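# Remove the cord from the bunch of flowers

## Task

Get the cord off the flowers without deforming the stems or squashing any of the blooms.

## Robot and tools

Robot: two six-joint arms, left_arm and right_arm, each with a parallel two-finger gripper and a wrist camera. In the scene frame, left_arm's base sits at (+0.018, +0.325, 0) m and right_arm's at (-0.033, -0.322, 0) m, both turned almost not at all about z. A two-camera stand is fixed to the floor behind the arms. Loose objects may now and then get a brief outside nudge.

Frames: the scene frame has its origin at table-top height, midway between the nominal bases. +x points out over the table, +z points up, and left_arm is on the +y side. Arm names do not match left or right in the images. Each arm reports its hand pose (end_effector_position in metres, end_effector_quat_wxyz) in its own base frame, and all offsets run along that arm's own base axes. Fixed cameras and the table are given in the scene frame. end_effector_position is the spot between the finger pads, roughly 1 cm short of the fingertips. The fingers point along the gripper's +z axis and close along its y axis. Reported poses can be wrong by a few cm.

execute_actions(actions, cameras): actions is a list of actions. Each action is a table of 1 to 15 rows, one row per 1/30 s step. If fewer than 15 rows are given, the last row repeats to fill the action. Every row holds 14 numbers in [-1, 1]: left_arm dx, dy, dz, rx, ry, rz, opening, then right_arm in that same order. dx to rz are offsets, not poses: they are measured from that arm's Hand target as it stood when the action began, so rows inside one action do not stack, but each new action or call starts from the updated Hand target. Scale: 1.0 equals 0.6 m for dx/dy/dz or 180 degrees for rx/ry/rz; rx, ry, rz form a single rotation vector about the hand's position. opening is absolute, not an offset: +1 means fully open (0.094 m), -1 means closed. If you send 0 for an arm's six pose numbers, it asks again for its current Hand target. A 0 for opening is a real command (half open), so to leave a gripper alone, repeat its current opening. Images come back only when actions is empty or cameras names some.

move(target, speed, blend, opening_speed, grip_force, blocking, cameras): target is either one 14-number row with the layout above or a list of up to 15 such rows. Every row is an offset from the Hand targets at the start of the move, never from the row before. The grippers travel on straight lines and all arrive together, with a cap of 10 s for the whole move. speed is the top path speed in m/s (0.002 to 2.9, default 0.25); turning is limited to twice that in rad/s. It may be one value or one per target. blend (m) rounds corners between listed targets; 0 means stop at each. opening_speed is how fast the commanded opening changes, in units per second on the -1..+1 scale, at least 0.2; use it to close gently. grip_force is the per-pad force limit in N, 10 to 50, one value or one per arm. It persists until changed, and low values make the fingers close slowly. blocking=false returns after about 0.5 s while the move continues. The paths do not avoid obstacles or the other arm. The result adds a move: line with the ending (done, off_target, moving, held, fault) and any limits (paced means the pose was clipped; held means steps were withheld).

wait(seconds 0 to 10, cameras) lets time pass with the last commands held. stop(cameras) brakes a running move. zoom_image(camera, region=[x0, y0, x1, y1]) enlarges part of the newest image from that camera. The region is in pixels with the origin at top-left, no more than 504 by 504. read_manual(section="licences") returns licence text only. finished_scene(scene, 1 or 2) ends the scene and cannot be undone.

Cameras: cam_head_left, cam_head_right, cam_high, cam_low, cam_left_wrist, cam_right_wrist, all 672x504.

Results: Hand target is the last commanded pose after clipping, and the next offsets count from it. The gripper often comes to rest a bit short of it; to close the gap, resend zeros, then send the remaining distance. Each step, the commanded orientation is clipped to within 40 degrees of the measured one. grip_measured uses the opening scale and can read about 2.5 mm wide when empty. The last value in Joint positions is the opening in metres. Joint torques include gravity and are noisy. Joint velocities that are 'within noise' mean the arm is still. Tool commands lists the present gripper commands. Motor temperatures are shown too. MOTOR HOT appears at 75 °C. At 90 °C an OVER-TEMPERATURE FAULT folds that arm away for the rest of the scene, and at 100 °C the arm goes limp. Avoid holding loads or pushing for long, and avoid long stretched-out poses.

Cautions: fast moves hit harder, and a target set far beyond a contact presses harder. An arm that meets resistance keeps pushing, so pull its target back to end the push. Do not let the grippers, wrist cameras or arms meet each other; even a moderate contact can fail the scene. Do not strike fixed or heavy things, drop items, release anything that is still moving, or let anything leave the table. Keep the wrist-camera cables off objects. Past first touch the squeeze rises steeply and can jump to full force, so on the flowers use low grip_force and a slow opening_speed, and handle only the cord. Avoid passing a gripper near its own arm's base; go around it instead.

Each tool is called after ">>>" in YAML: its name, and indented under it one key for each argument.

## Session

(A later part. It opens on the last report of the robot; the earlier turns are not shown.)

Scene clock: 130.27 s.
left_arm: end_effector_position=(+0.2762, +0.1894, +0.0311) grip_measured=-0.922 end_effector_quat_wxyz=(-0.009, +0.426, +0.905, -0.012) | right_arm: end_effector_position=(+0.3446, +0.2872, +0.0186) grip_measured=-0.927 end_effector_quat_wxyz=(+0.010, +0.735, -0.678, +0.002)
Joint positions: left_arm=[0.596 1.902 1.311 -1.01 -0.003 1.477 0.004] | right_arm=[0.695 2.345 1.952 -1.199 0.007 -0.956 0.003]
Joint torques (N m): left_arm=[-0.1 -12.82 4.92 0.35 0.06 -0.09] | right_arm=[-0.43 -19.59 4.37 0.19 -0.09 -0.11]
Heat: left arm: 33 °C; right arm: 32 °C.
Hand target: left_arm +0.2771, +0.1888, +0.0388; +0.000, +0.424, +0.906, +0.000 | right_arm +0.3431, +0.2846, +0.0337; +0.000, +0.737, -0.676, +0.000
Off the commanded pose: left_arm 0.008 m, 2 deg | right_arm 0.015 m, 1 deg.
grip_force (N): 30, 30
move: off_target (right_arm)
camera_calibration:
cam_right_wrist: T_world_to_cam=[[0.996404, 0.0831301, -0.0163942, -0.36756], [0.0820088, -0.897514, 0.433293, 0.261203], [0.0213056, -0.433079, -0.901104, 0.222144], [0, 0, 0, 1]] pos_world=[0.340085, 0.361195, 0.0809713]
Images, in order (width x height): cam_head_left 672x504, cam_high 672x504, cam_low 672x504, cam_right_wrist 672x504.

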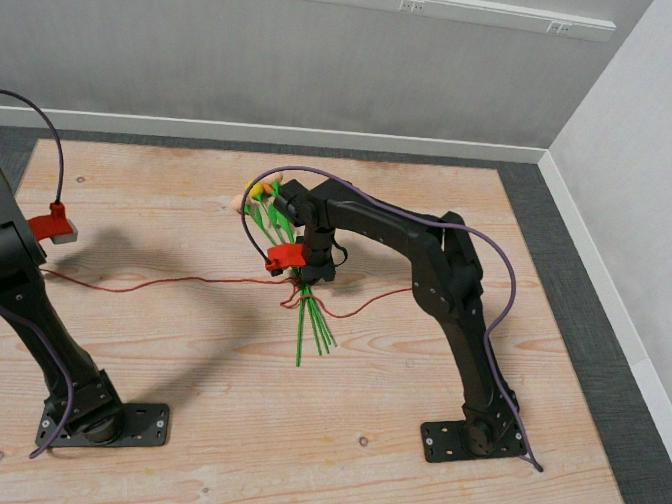

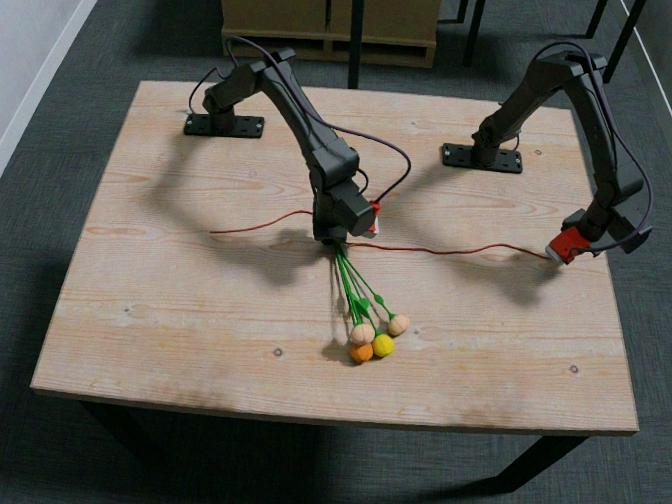

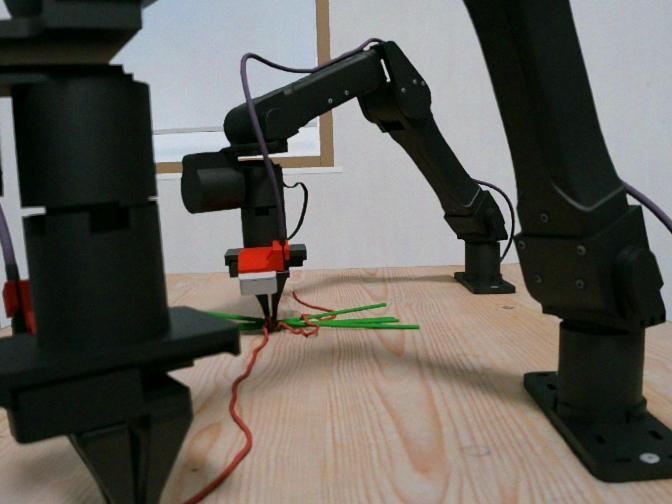

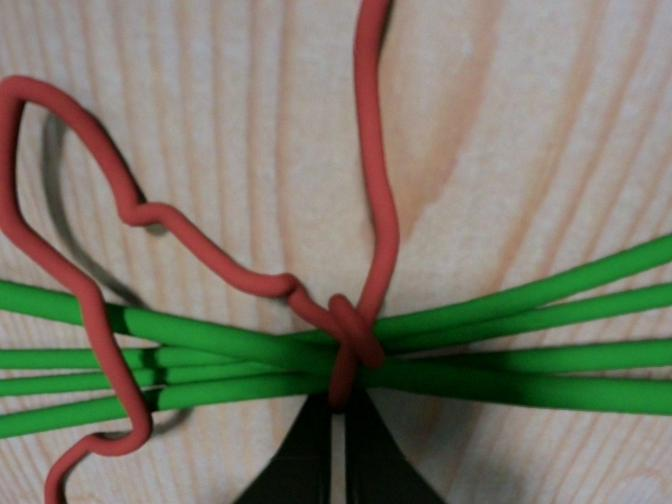

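>>> move:
  target:
    - [0,0,-0.028,0,0,0,-1,0,0,0,0,0,0,-1]
    - [0,0,-0.028,0,0,0,-0.5,0,0,0,0,0,0,-1]
    - [0,0,0.15,0,0,0,-0.5,0,0,0,0,0,0,-1]
  speed: 0.1
  opening_speed: 1.5
  cameras: ["cam_left_wrist","cam_head_left","cam_head_right"]

Scene clock: 134.03 s.
left_arm: end_effector_position=(+0.2720, +0.1866, +0.1114) grip_measured=-0.502 end_effector_quat_wxyz=(-0.014, +0.426, +0.904, -0.020) | right_arm: end_effector_position=(+0.3446, +0.2872, +0.0186) grip_measured=-0.927 end_effector_quat_wxyz=(+0.010, +0.735, -0.678, +0.002)
Joint positions: left_arm=[0.596 1.839 1.553 -1.333 -0.003 1.477 0.023] | right_arm=[0.695 2.345 1.952 -1.199 0.007 -0.957 0.003]
Joint torques (N m): left_arm=[0.05 -12.12 8.91 0.07 0.06 -0.09] | right_arm=[-0.43 -19.56 4.19 0.18 -0.07 -0.12]
Heat: left arm: 33 °C; right arm: 32 °C.
Hand target: left_arm +0.2772, +0.1889, +0.1288; +0.000, +0.424, +0.906, +0.000 | right_arm +0.3431, +0.2846, +0.0337; +0.000, +0.737, -0.675, +0.000
Off the commanded pose: left_arm 0.018 m, 3 deg | right_arm 0.015 m, 1 deg.
grip_force (N): 30, 30
move: off_target (left_arm, right_arm)
camera_calibration:
cam_left_wrist: T_world_to_cam=[[-0.774124, -0.631563, 0.0431268, 0.325051], [-0.553226, 0.70807, 0.438837, 0.00860699], [-0.30769, 0.315855, -0.897531, 0.212186], [0, 0, 0, 1]] pos_world=[0.321679, 0.132176, 0.172648]
Images, in order (width x height): cam_head_left 672x504, cam_head_right 672x504, cam_left_wrist 672x504.

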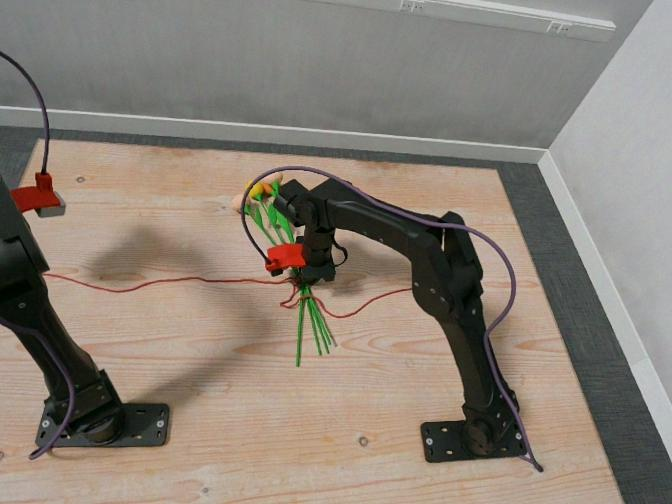

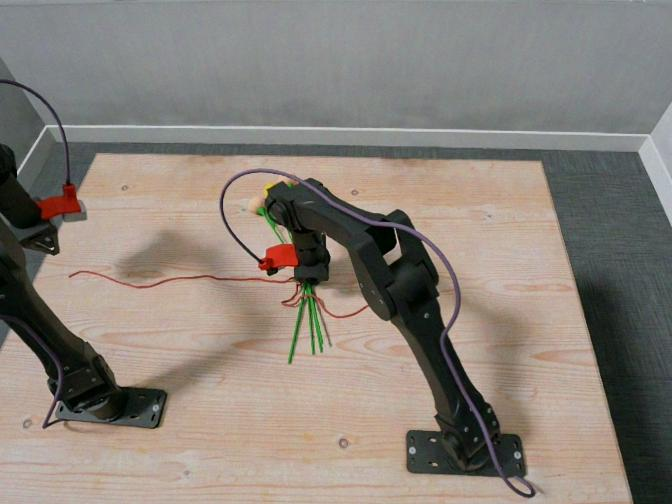

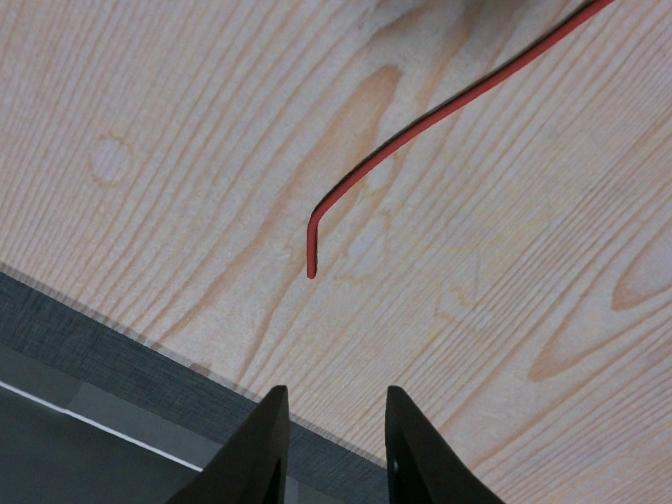

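>>> move:
  target:
    - [0,0,0,0,0,0,-0.5,0,0,0,0,0,0,-0.5]
    - [0,0,0,0,0,0,-0.5,0,-0.01,0.18,0,0,0,-0.5]
    - [0,0,0,0,0,0,-0.5,-0.12,-0.01,0.18,0,0,0.2,0.5]
    - [0,0,0,0,0,0,-0.5,-0.217,0.0,0.16,0,0,0.37,0.9]
  speed: 0.2
  blend: [0,0.02,0.03,0]
  opening_speed: 1.5
  cameras: ["all"]

Scene clock: 143.10 s.
left_arm: end_effector_position=(+0.2718, +0.1865, +0.1114) grip_measured=-0.502 end_effector_quat_wxyz=(-0.014, +0.426, +0.904, -0.020) | right_arm: end_effector_position=(+0.2170, +0.2861, +0.1216) grip_measured=+0.898 end_effector_quat_wxyz=(+0.012, +0.986, -0.168, -0.002)
Joint positions: left_arm=[0.596 1.839 1.553 -1.333 -0.003 1.477 0.023] | right_arm=[0.922 1.931 1.715 -1.379 0.007 -1.882 0.089]
Joint torques (N m): left_arm=[-0.14 -11.86 9.01 0.06 0.06 -0.08] | right_arm=[0.31 -14.91 4.38 0.3 -0.08 -0.13]
Heat: left arm: 32 °C; right arm: 33 °C.
Hand target: left_arm +0.2771, +0.1888, +0.1288; +0.000, +0.424, +0.906, +0.000 | right_arm +0.2129, +0.2847, +0.1297; +0.000, +0.987, -0.160, +0.000
Off the commanded pose: left_arm 0.018 m, 3 deg | right_arm 0.009 m, 2 deg.
grip_force (N): 30, 30
move: off_target (left_arm); blend cut to 0 m at target 3; target 3's new opening was sent with right_arm's hand 0.011 m and 2 deg from that target
camera_calibration:
cam_left_wrist: T_world_to_cam=[[-0.774062, -0.631586, 0.0438983, 0.324823], [-0.552974, 0.708223, 0.438907, 0.00843851], [-0.308297, 0.315467, -0.897459, 0.212388], [0, 0, 0, 1]] pos_world=[0.321578, 0.132176, 0.172647]
cam_right_wrist: T_world_to_cam=[[0.328578, 0.94406, -0.0280711, -0.338554], [0.862161, -0.287673, 0.417041, -0.115737], [0.385636, -0.161232, -0.908454, 0.161151], [0, 0, 0, 1]] pos_world=[0.14888, 0.312304, 0.185161]

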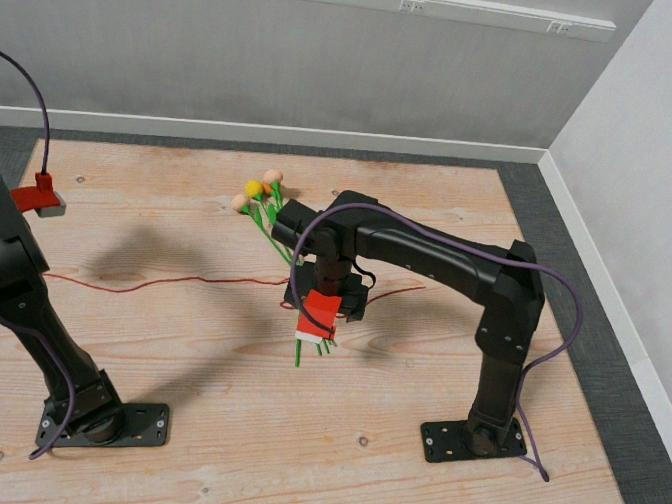

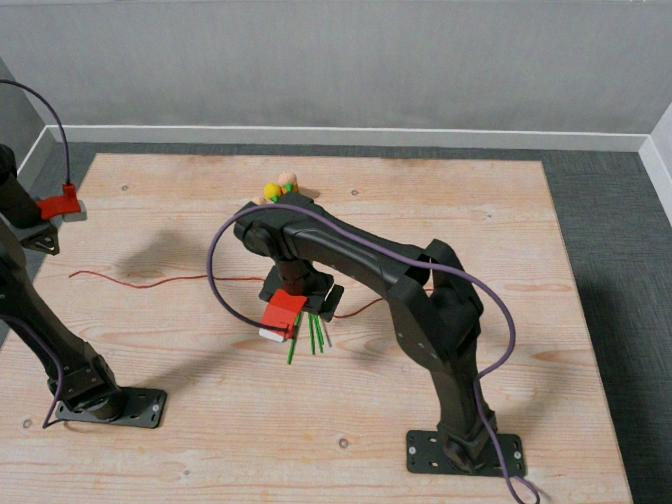

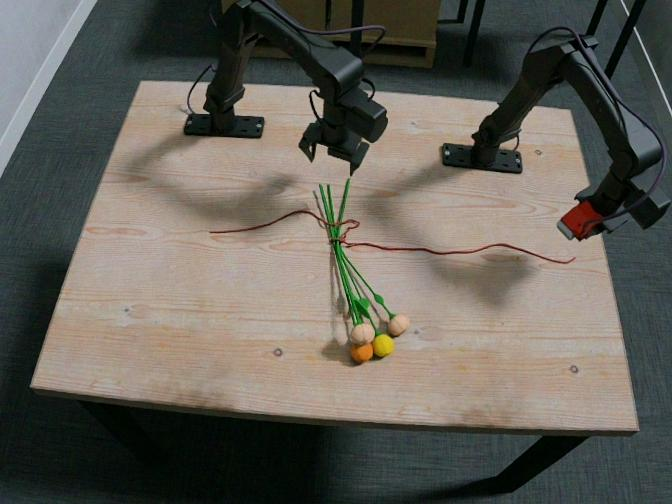

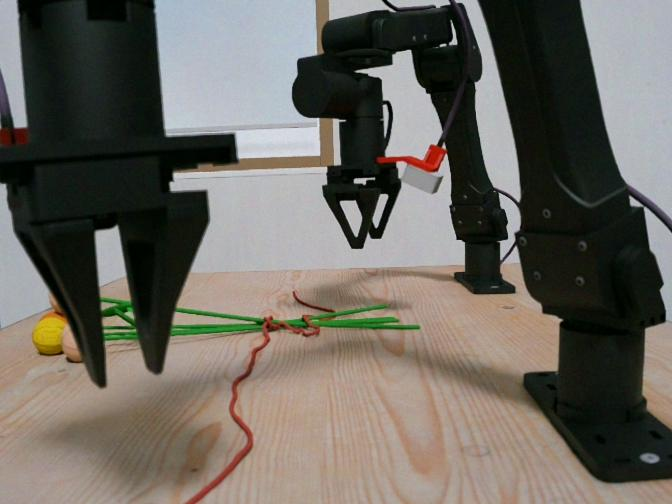

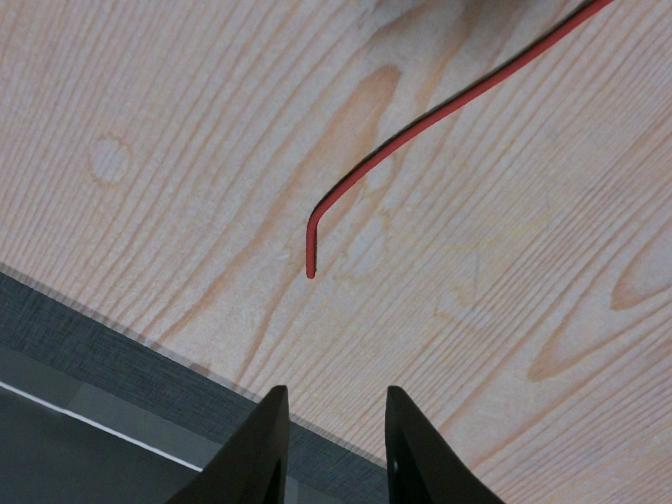

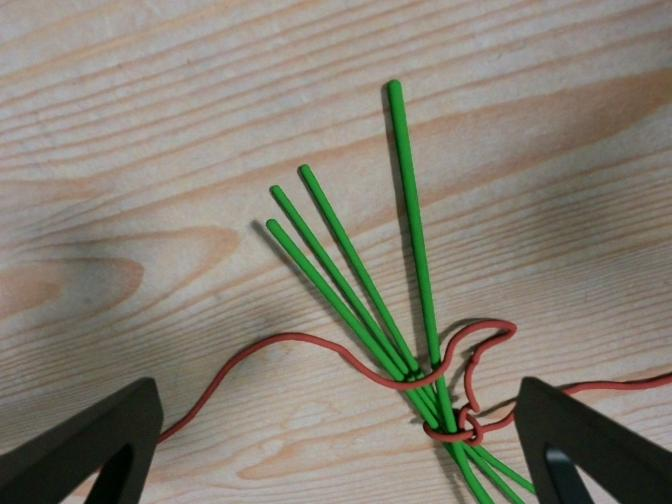

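>>> move:
  target:
    - [0,0,0,0,0,0,-0.5,0.002,0.007,-0.10,0,0,0,0.9]
    - [0,0,0,0,0,0,-0.5,0.002,0.007,-0.155,0,0,0,0.9]
  speed: 0.12
  cameras: ["cam_right_wrist","cam_low"]

Scene clock: 145.47 s.
left_arm: end_effector_position=(+0.2718, +0.1865, +0.1114) grip_measured=-0.502 end_effector_quat_wxyz=(-0.014, +0.426, +0.904, -0.020) | right_arm: end_effector_position=(+0.2198, +0.2913, +0.0507) grip_measured=+0.898 end_effector_quat_wxyz=(-0.016, +0.986, -0.167, +0.012)
Joint positions: left_arm=[0.596 1.839 1.553 -1.333 -0.003 1.477 0.023] | right_arm=[0.925 1.925 1.423 -1.03 0.007 -1.882 0.089]
Joint torques (N m): left_arm=[0.06 -12.07 8.95 0.06 0.1 -0.06] | right_arm=[0.51 -8.42 4.57 0.41 -0.11 -0.1]
Heat: left arm: 32 °C; right arm: 33 °C.
Hand target: left_arm +0.2771, +0.1888, +0.1288; +0.000, +0.424, +0.906, +0.000 | right_arm +0.2142, +0.2888, +0.0367; +0.000, +0.987, -0.160, +0.000
Off the commanded pose: left_arm 0.018 m, 3 deg | right_arm 0.015 m, 2 deg.
grip_force (N): 30, 30
move: off_target (left_arm, right_arm)
camera_calibration:
cam_right_wrist: T_world_to_cam=[[0.325974, 0.944843, 0.0318222, -0.349222], [0.846818, -0.306789, 0.434489, -0.0790256], [0.420286, -0.114685, -0.900115, 0.0749491], [0, 0, 0, 1]] pos_world=[0.149258, 0.314311, 0.112912]
Images, in order (width x height): cam_low 672x504, cam_right_wrist 672x504.

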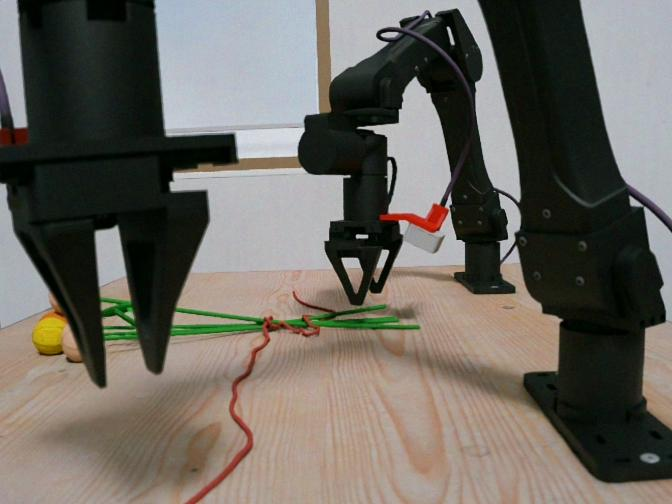

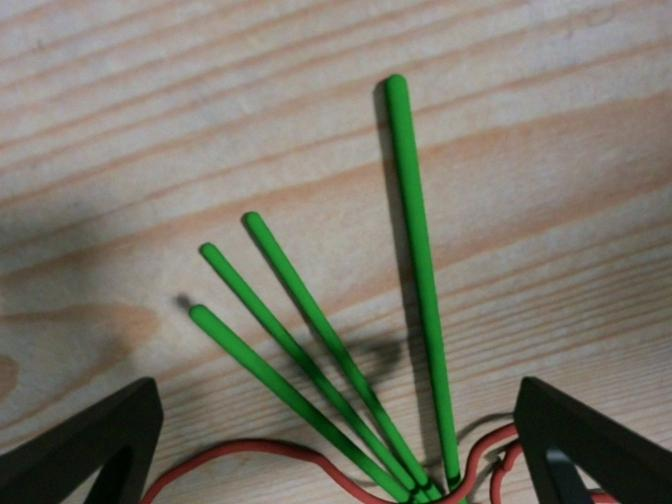

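>>> move:
  target: [0,0,0,0,0,0,-0.5,-0.002,0,-0.05,0,0,0,0.9]
  speed: 0.08
  cameras: ["cam_right_wrist"]

Scene clock: 146.73 s.
left_arm: end_effector_position=(+0.2718, +0.1865, +0.1114) grip_measured=-0.502 end_effector_quat_wxyz=(-0.014, +0.426, +0.904, -0.020) | right_arm: end_effector_position=(+0.2195, +0.2921, +0.0209) grip_measured=+0.898 end_effector_quat_wxyz=(-0.016, +0.986, -0.166, +0.012)
Joint positions: left_arm=[0.596 1.839 1.553 -1.333 -0.003 1.477 0.023] | right_arm=[0.927 1.961 1.35 -0.919 0.007 -1.882 0.089]
Joint torques (N m): left_arm=[-0.2 -11.92 8.88 0 0.06 -0.05] | right_arm=[0.59 -8.5 4.48 0.4 -0.09 -0.08]
Heat: left arm: 32 °C; right arm: 33 °C.
Hand target: left_arm +0.2771, +0.1888, +0.1288; +0.000, +0.424, +0.906, +0.000 | right_arm +0.2129, +0.2888, +0.0066; +0.000, +0.987, -0.160, +0.000
Off the commanded pose: left_arm 0.018 m, 3 deg | right_arm 0.016 m, 2 deg.
grip_force (N): 30, 30
move: off_target (left_arm, right_arm)
camera_calibration:
cam_right_wrist: T_world_to_cam=[[0.324127, 0.945464, 0.0322246, -0.348571], [0.847277, -0.305281, 0.434655, -0.0661417], [0.420788, -0.11358, -0.900021, 0.0479218], [0, 0, 0, 1]] pos_world=[0.148857, 0.314812, 0.0831119]
Images, in order (width x height): cam_right_wrist 672x504.

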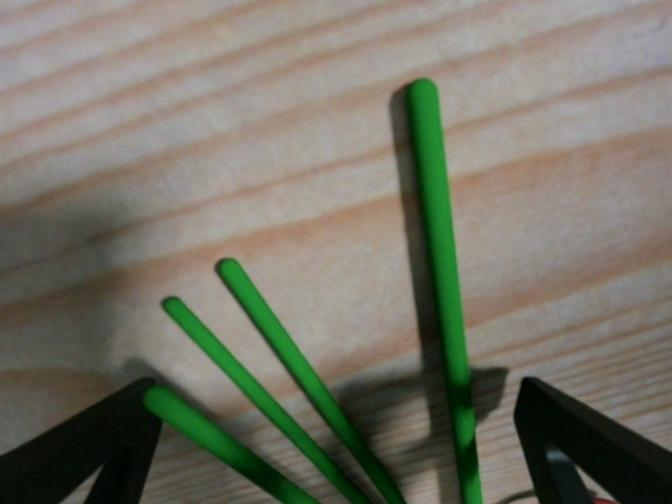

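>>> move:
  target:
    - [0,0,0,0,0,0,-0.5,-0.0,-0.008,0,0,0,0,0.9]
    - [0,0,0,0,0,0,-0.5,-0.0,-0.008,0,0,0,0,0.0]
  speed: 0.05
  opening_speed: 0.4
  grip_force: [30, 10]
  cameras: ["cam_right_wrist","cam_head_left"]

Scene clock: 154.50 s.
left_arm: end_effector_position=(+0.2718, +0.1865, +0.1114) grip_measured=-0.502 end_effector_quat_wxyz=(-0.014, +0.426, +0.904, -0.020) | right_arm: end_effector_position=(+0.2179, +0.2899, +0.0171) grip_measured=+0.002 end_effector_quat_wxyz=(-0.014, +0.986, -0.165, +0.011)
Joint positions: left_arm=[0.596 1.839 1.553 -1.333 -0.003 1.477 0.023] | right_arm=[0.927 1.961 1.334 -0.908 0.007 -1.884 0.047]
Joint torques (N m): left_arm=[-0.25 -11.93 8.88 -0.01 0.06 -0.06] | right_arm=[-0.14 -9.5 4.21 0.37 -0.1 -0.13]
Heat: left arm: 33 °C; right arm: 32 °C.
Hand target: left_arm +0.2771, +0.1888, +0.1288; +0.000, +0.424, +0.906, +0.000 | right_arm +0.2129, +0.2840, +0.0066; +0.000, +0.987, -0.160, +0.000
Off the commanded pose: left_arm 0.018 m, 3 deg | right_arm 0.013 m, 2 deg.
grip_force (N): 30, 10
move: off_target (left_arm, right_arm); target 2's new opening was sent with right_arm's hand 0.012 m and 2 deg from that target
camera_calibration:
cam_right_wrist: T_world_to_cam=[[0.322064, 0.946312, 0.0277281, -0.345669], [0.849151, -0.301699, 0.433498, -0.065172], [0.41859, -0.116069, -0.900728, 0.0461529], [0, 0, 0, 1]] pos_world=[0.147349, 0.312805, 0.0794079]
Images, in order (width x height): cam_head_left 672x504, cam_right_wrist 672x504.

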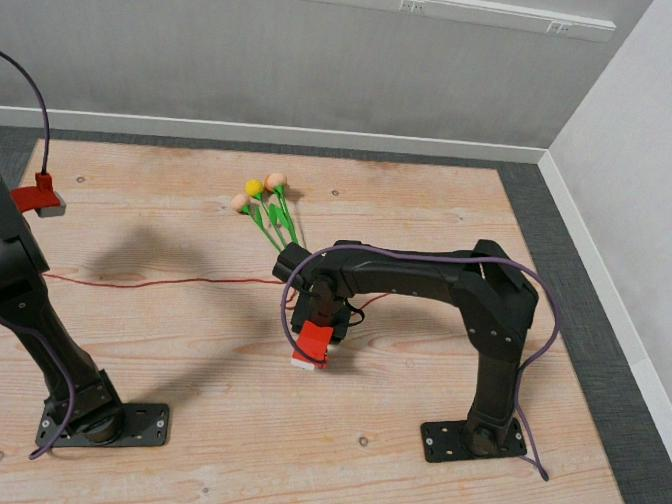

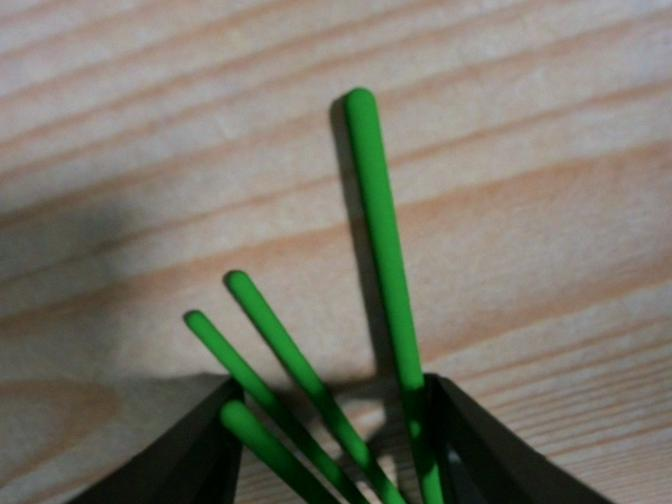

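>>> move:
  target: [0,0,0,0,0,0,-0.5,-0.0,0,0.002,0,0,0,-0.4]
  speed: 0.05
  opening_speed: 0.3
  cameras: ["cam_right_wrist","cam_head_left","cam_high"]

Scene clock: 157.90 s.
left_arm: end_effector_position=(+0.2718, +0.1865, +0.1114) grip_measured=-0.502 end_effector_quat_wxyz=(-0.014, +0.426, +0.904, -0.020) | right_arm: end_effector_position=(+0.2179, +0.2899, +0.0171) grip_measured=-0.398 end_effector_quat_wxyz=(-0.014, +0.986, -0.164, +0.011)
Joint positions: left_arm=[0.596 1.839 1.553 -1.333 -0.003 1.477 0.023] | right_arm=[0.927 1.961 1.334 -0.908 0.007 -1.885 0.028]
Joint torques (N m): left_arm=[0.08 -11.81 9.01 0.02 0.08 -0.11] | right_arm=[-0.17 -9.66 4.48 0.32 -0.09 -0.12]
Heat: left arm: 33 °C; right arm: 32 °C.
Hand target: left_arm +0.2771, +0.1888, +0.1288; +0.000, +0.424, +0.906, +0.000 | right_arm +0.2128, +0.2839, +0.0078; +0.000, +0.987, -0.160, +0.000
Off the commanded pose: left_arm 0.018 m, 3 deg | right_arm 0.012 m, 2 deg.
grip_force (N): 30, 10
move: off_target (left_arm, right_arm)
camera_calibration:
cam_right_wrist: T_world_to_cam=[[0.321364, 0.94655, 0.0277255, -0.34564], [0.849368, -0.301068, 0.433511, -0.0654016], [0.418687, -0.115766, -0.900722, 0.0460437], [0, 0, 0, 1]] pos_world=[0.147349, 0.312805, 0.0794079]
Images, in order (width x height): cam_head_left 672x504, cam_high 672x504, cam_right_wrist 672x504.

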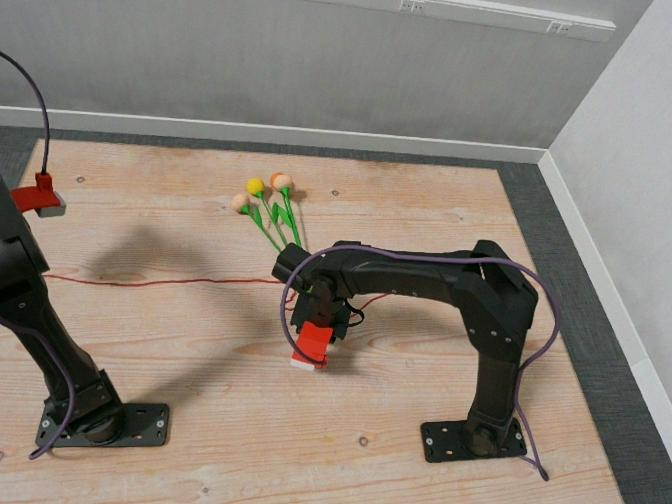

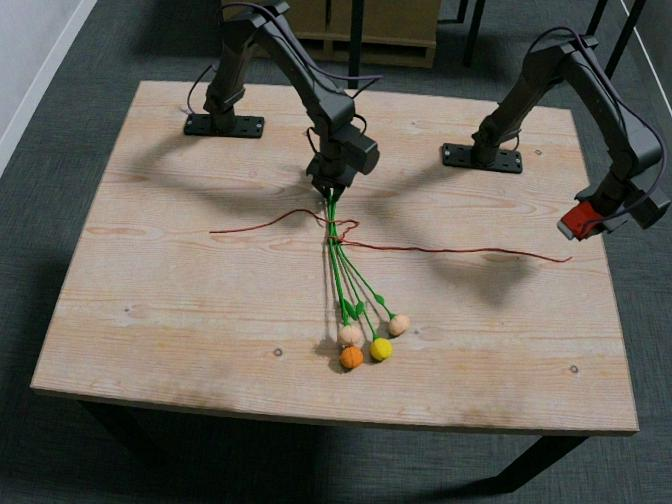

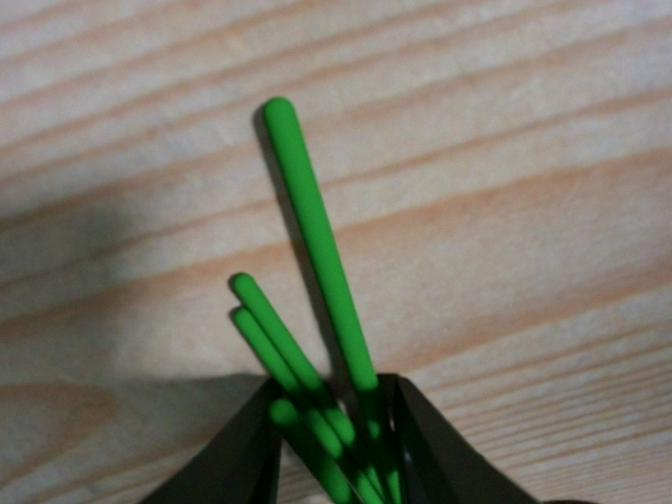

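>>> move:
  target: [0,0,0,0,0,0,-0.5,-0.0,0,0.0,0,0,0,-0.62]
  speed: 0.05
  opening_speed: 0.3
  cameras: ["cam_right_wrist","cam_head_left","cam_high","cam_low"]

Scene clock: 160.03 s.
left_arm: end_effector_position=(+0.2718, +0.1865, +0.1114) grip_measured=-0.502 end_effector_quat_wxyz=(-0.014, +0.426, +0.904, -0.020) | right_arm: end_effector_position=(+0.2178, +0.2895, +0.0171) grip_measured=-0.617 end_effector_quat_wxyz=(-0.013, +0.987, -0.163, +0.011)
Joint positions: left_arm=[0.596 1.839 1.553 -1.333 -0.003 1.477 0.023] | right_arm=[0.927 1.961 1.334 -0.909 0.008 -1.888 0.018]
Joint torques (N m): left_arm=[-0.17 -12.08 9.06 0.09 0.04 -0.12] | right_arm=[-0.27 -9.68 4.37 0.34 -0.08 -0.08]
Heat: left arm: 33 °C; right arm: 32 °C.
Hand target: left_arm +0.2771, +0.1888, +0.1288; +0.000, +0.424, +0.906, +0.000 | right_arm +0.2129, +0.2839, +0.0078; +0.000, +0.987, -0.160, +0.000
Off the commanded pose: left_arm 0.018 m, 3 deg | right_arm 0.012 m, 2 deg.
grip_force (N): 30, 10
move: off_target (left_arm, right_arm)
camera_calibration:
cam_right_wrist: T_world_to_cam=[[0.318534, 0.947557, 0.0259154, -0.344788], [0.850228, -0.297689, 0.434158, -0.0666852], [0.419104, -0.11626, -0.900464, 0.0459976], [0, 0, 0, 1]] pos_world=[0.147246, 0.312202, 0.0793063]
Images, in order (width x height): cam_head_left 672x504, cam_high 672x504, cam_low 672x504, cam_right_wrist 672x504.

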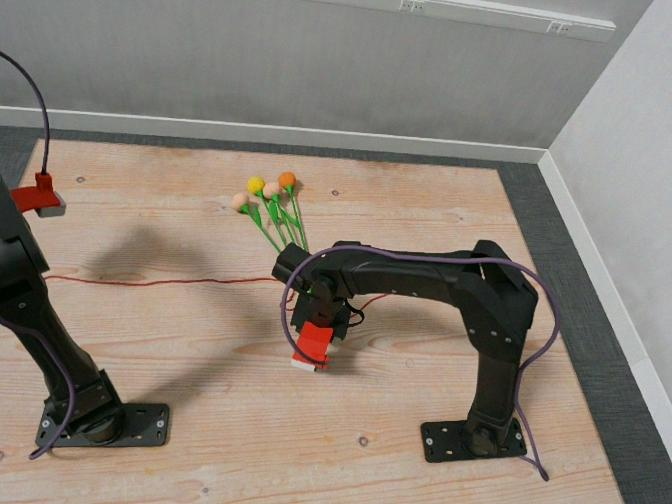

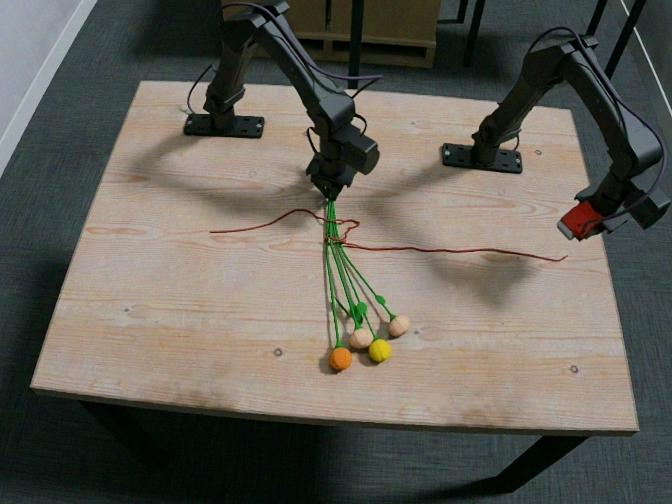

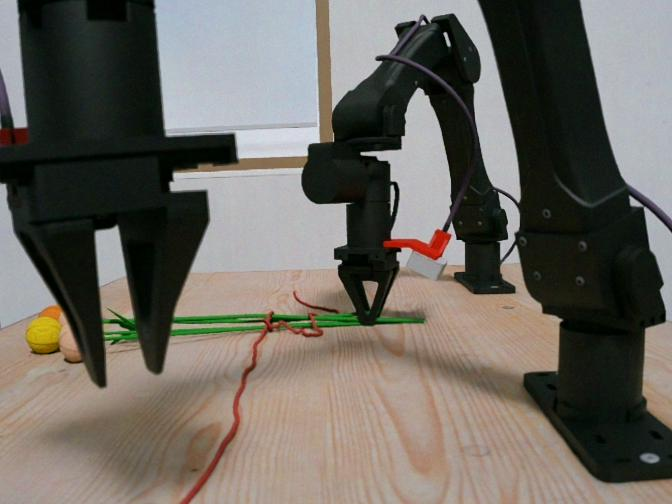

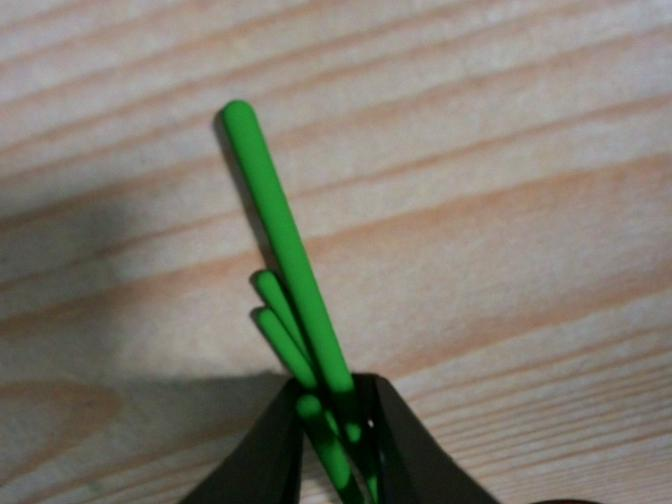

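>>> move:
  target:
    - [0.03,-0.35,0.1,0,0,-0.12,-0.5,-0.0,0,0.0,0,0,0,-0.68]
    - [0.0233,-0.72,0.07,0,0,-0.22,-0.5,-0.0,0,0.0,0,0,0,-0.68]
  speed: 0.2
  blend: [0.03,0]
  cameras: ["cam_left_wrist","cam_head_left","cam_high","cam_low"]

Scene clock: 164.20 s.
left_arm: end_effector_position=(+0.2867, -0.2407, +0.1633) grip_measured=-0.502 end_effector_quat_wxyz=(-0.007, +0.710, +0.704, +0.002) | right_arm: end_effector_position=(+0.2179, +0.2886, +0.0171) grip_measured=-0.676 end_effector_quat_wxyz=(-0.011, +0.987, -0.160, +0.012)
Joint positions: left_arm=[-0.704 2.008 1.992 -1.567 -0.005 0.875 0.023] | right_arm=[0.927 1.961 1.334 -0.912 0.011 -1.892 0.015]
Joint torques (N m): left_arm=[0.35 -10.24 9.02 0.14 0.11 -0.17] | right_arm=[-0.12 -9.68 4.34 0.37 -0.11 -0.05]
Heat: left arm: 33 °C; right arm: 32 °C.
Hand target: left_arm +0.2911, -0.2432, +0.1708; +0.000, +0.705, +0.709, +0.000 | right_arm +0.2129, +0.2839, +0.0078; +0.000, +0.987, -0.160, +0.000
Off the commanded pose: left_arm 0.009 m, 1 deg | right_arm 0.012 m, 2 deg.
joint sent to its limit (left arm) — joint 4 (wrist pitch), lower limit. The joint targets still meet the commanded pose.
grip_force (N): 30, 10
move: off_target (right_arm); blend cut to 0 m at target 1
camera_calibration:
cam_left_wrist: T_world_to_cam=[[-0.999891, 0.0146153, 0.00230487, 0.291295], [0.014122, 0.896222, 0.443381, 0.178401], [0.00441446, 0.443365, -0.89633, 0.339338], [0, 0, 0, 1]] pos_world=[0.287246, -0.314595, 0.224388]
Images, in order (width x height): cam_head_left 672x504, cam_high 672x504, cam_low 672x504, cam_left_wrist 672x504.

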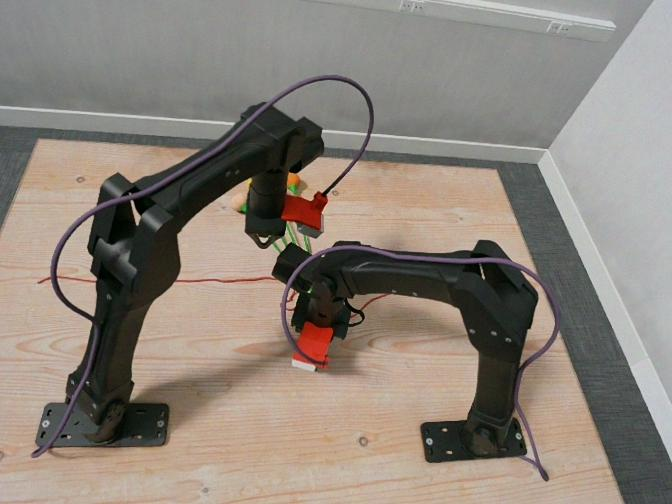

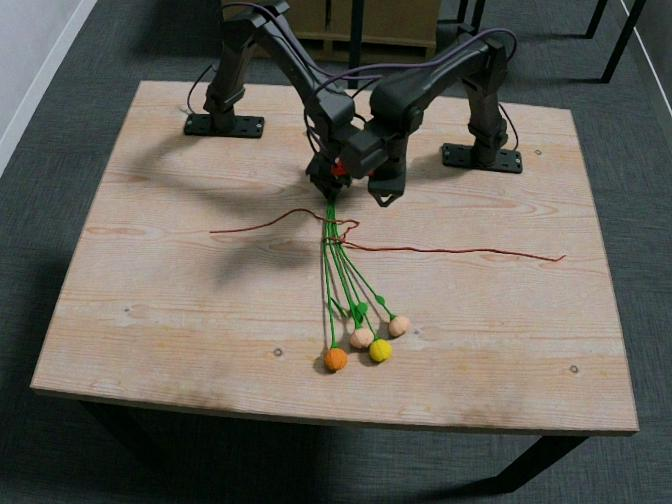

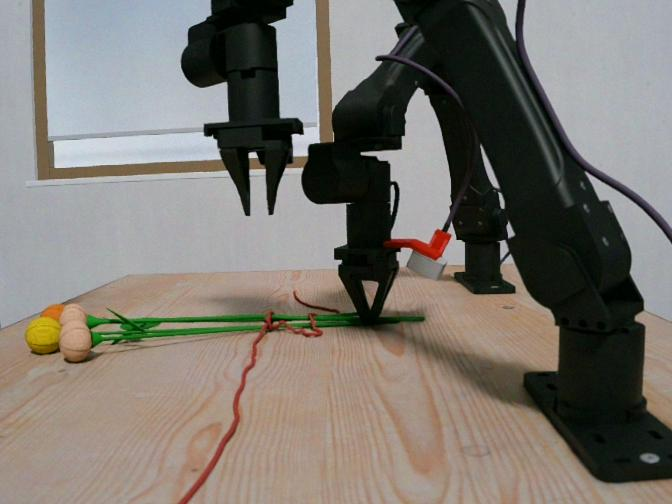

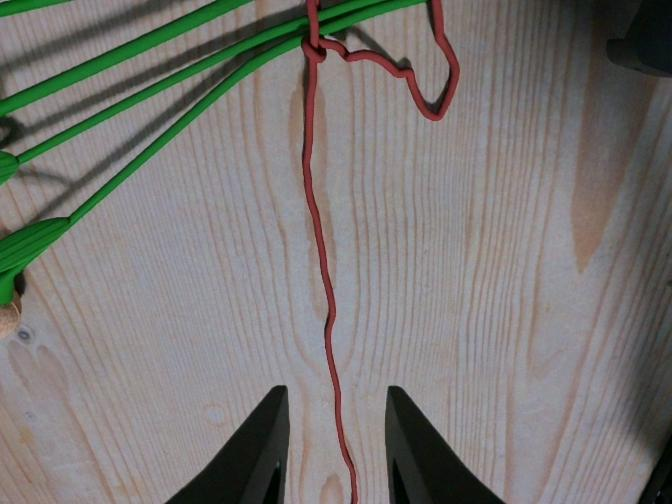

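>>> move:
  target: [0.01,-0.095,-0.06,0,0,0,-0.5,-0.0,0,0.0,0,0,0,-0.68]
  speed: 0.15
  cameras: ["cam_left_wrist","cam_high"]

>>> zoom_image:
  camera: "cam_left_wrist"
  region: [220, 120, 460, 300]

Scene clock: 165.07 s.
left_arm: end_effector_position=(+0.2888, -0.2519, +0.1555) grip_measured=-0.502 end_effector_quat_wxyz=(-0.010, +0.709, +0.705, +0.002) | right_arm: end_effector_position=(+0.2179, +0.2886, +0.0171) grip_measured=-0.676 end_effector_quat_wxyz=(-0.011, +0.987, -0.160, +0.012)
Joint positions: left_arm=[-0.723 2.051 2.023 -1.563 -0.006 0.853 0.023] | right_arm=[0.927 1.961 1.334 -0.912 0.011 -1.892 0.015]
Joint torques (N m): left_arm=[0.39 -11.89 6.38 0.22 0.07 0.01] | right_arm=[-0.05 -9.76 4.4 0.36 -0.13 -0.06]
Heat: left arm: 33 °C; right arm: 32 °C.
Hand target: left_arm +0.2890, -0.2491, +0.1584; -0.009, +0.707, +0.707, +0.002 (last step not sent: back at the drive's target) | right_arm +0.2129, +0.2839, +0.0078; +0.000, +0.987, -0.160, +0.000
Off the commanded pose: left_arm 0.053 m, 1 deg | right_arm 0.012 m, 2 deg.
grip_force (N): 30, 10
move: held (left_arm; a check stopped the path), off_target (right_arm); limits=held
pose unreachable (left arm): on one or more control steps of this call, first in action 0 (counted from 0), this arm could not follow its commanded pose, so it was not sent that pose on those steps. On the call's last step it was still not sent that pose. It may still have moved: this result reports where it is.
cause: moving toward the commanded pose would bring a part of the arm too close to another arm (this arm's gripper housing and the right arm's wrist (the part past joint 4), where that arm would come to rest).
camera_calibration:
cam_left_wrist: T_world_to_cam=[[-0.999907, 0.0115611, 0.00723802, 0.292018], [0.0135787, 0.893933, 0.447996, 0.190801], [-0.00129097, 0.448052, -0.894006, 0.33979], [0, 0, 0, 1]] pos_world=[0.289839, -0.326183, 0.216182]
Images, in order (width x height): cam_high 672x504, cam_left_wrist 672x504.

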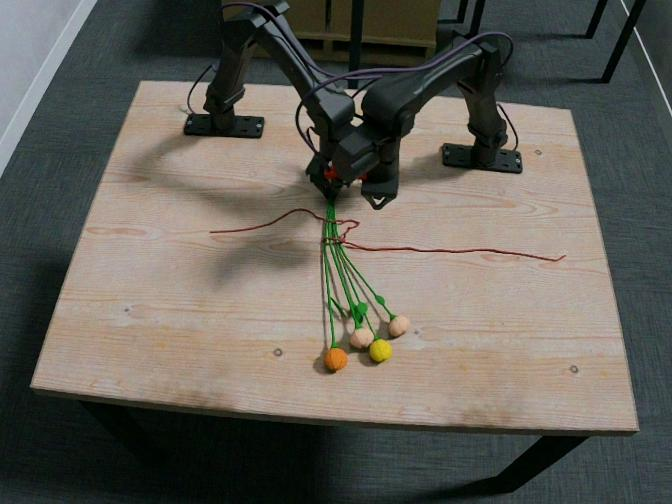

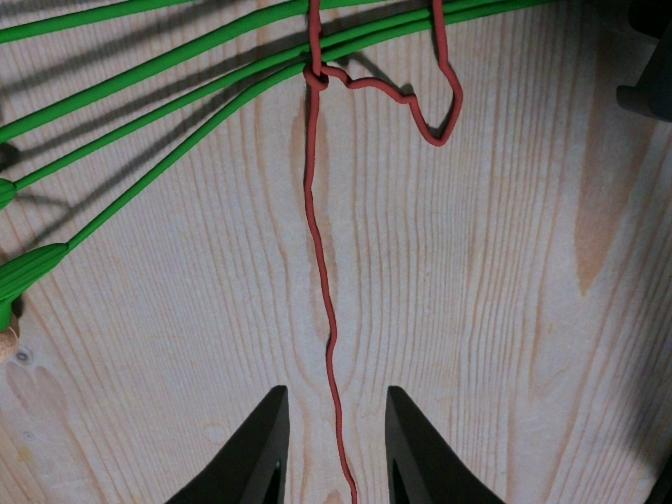

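Scaled by 2.100 from the camera's 672x504 image, which has a finer 960x720 frame.

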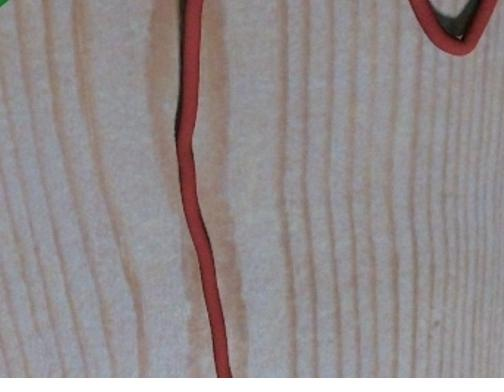

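>>> move:
  target:
    - [0,0.05,0.03,0,0,0,-0.5,0,0,0.0,0,0,0,0.3]
    - [0,0.12,0.05,0,0,0,-0.5,-0.01,-0.0,0.2,0,0,0,0.3]
    - [0,0.12,0.05,0,0,0,-0.5,-0.05,-0.05,0.2,0.3096,0.0313,-0.6852,0.3]
  speed: 0.2
  opening_speed: 1.5
  grip_force: [30, 30]
  cameras: ["all"]

Scene clock: 176.23 s.
left_arm: end_effector_position=(+0.2941, -0.1809, +0.1806) grip_measured=-0.502 end_effector_quat_wxyz=(+0.000, +0.705, +0.709, +0.006) | right_arm: end_effector_position=(+0.1827, +0.2569, +0.1290) grip_measured=+0.298 end_effector_quat_wxyz=(+0.363, -0.247, +0.893, +0.101)
Joint positions: left_arm=[-0.56 1.878 1.882 -1.571 -0.011 1.005 0.023] | right_arm=[1.195 1.164 0.735 -0.484 0.439 0.504 0.061]
Joint torques (N m): left_arm=[0.44 -12.64 5.09 0.22 0.07 0.09] | right_arm=[0.72 -4.83 5.31 1.47 0.37 0.12]
Heat: left arm: 32 °C; right arm: 31 °C.
Hand target: left_arm +0.2890, -0.1772, +0.1884; -0.009, +0.707, +0.707, +0.002 | right_arm +0.1829, +0.2539, +0.1278; +0.370, -0.239, +0.892, +0.099
Off the commanded pose: left_arm 0.010 m, 1 deg | right_arm 0.003 m, 1 deg.
held back during your reply time or a wait (left arm), on 13 control steps: a part of the arm was too close to another arm, or the arm's last command would have brought one too close.
joint sent to its limit (left arm) — joint 4 (wrist pitch), lower limit. The joint targets still meet the commanded pose.
grip_force (N): 30, 30
move: done; a check withheld steps on the way to target 1, so it may have been missed; limits=held
pose unreachable (right arm): on one or more control steps of this call, first in action 0 (counted from 0), this arm could not follow its commanded pose, so it was not sent that pose on those steps. It may still have moved: this result reports where it is.
cause: moving toward the commanded pose would bring a part of the arm too close to another arm (this arm's wrist (the part past joint 4) and the left arm's gripper housing, 5 mm apart when this arm was first held).
camera_calibration:
cam_left_wrist: T_world_to_cam=[[-0.99992, 0.000118739, -0.0126542, 0.297942], [-0.00544827, 0.898496, 0.438948, 0.124035], [0.0114218, 0.438982, -0.898423, 0.325771], [0, 0, 0, 1]] pos_world=[0.294873, -0.254487, 0.242005]
cam_right_wrist: T_world_to_cam=[[0.517277, -0.855817, -0.0016929, 0.1249], [-0.806618, -0.486877, -0.335138, 0.355421], [0.285992, 0.174724, -0.942168, 0.112648], [0, 0, 0, 1]] pos_world=[0.189865, 0.260255, 0.22546]

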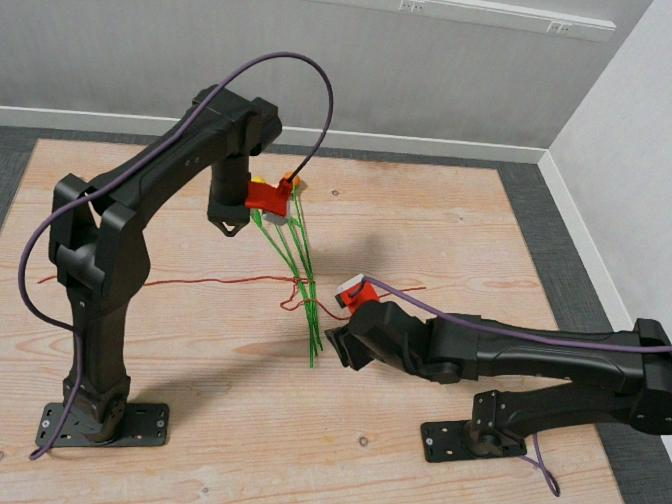

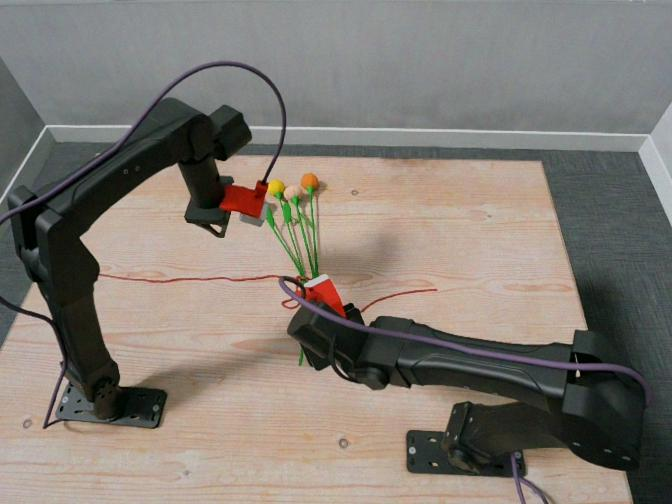

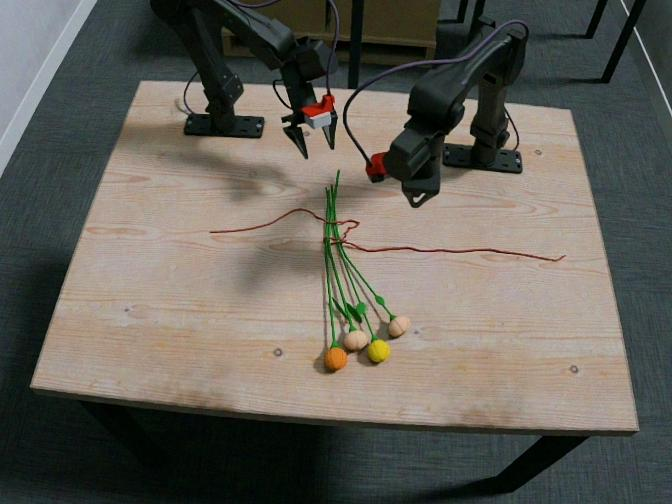

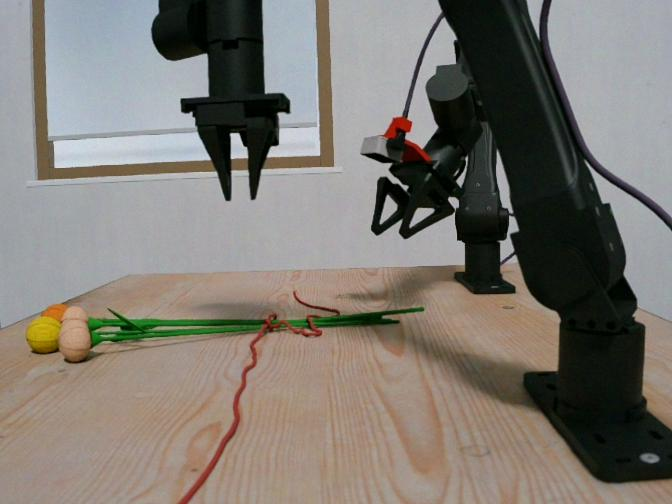

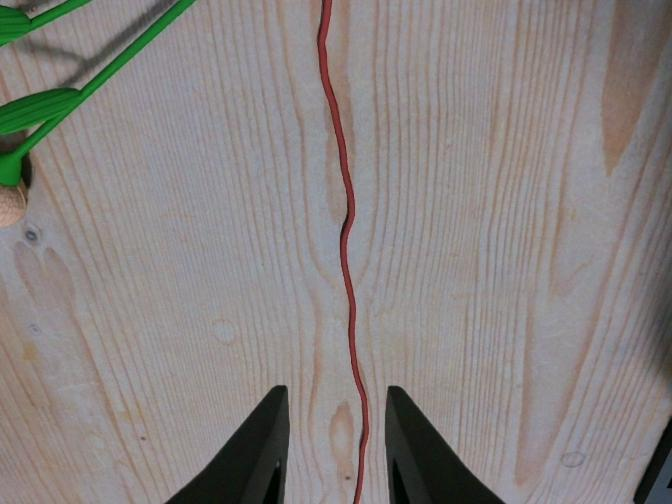

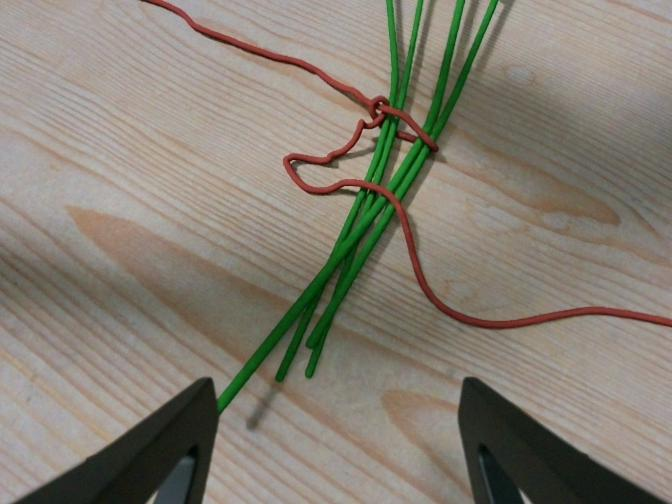

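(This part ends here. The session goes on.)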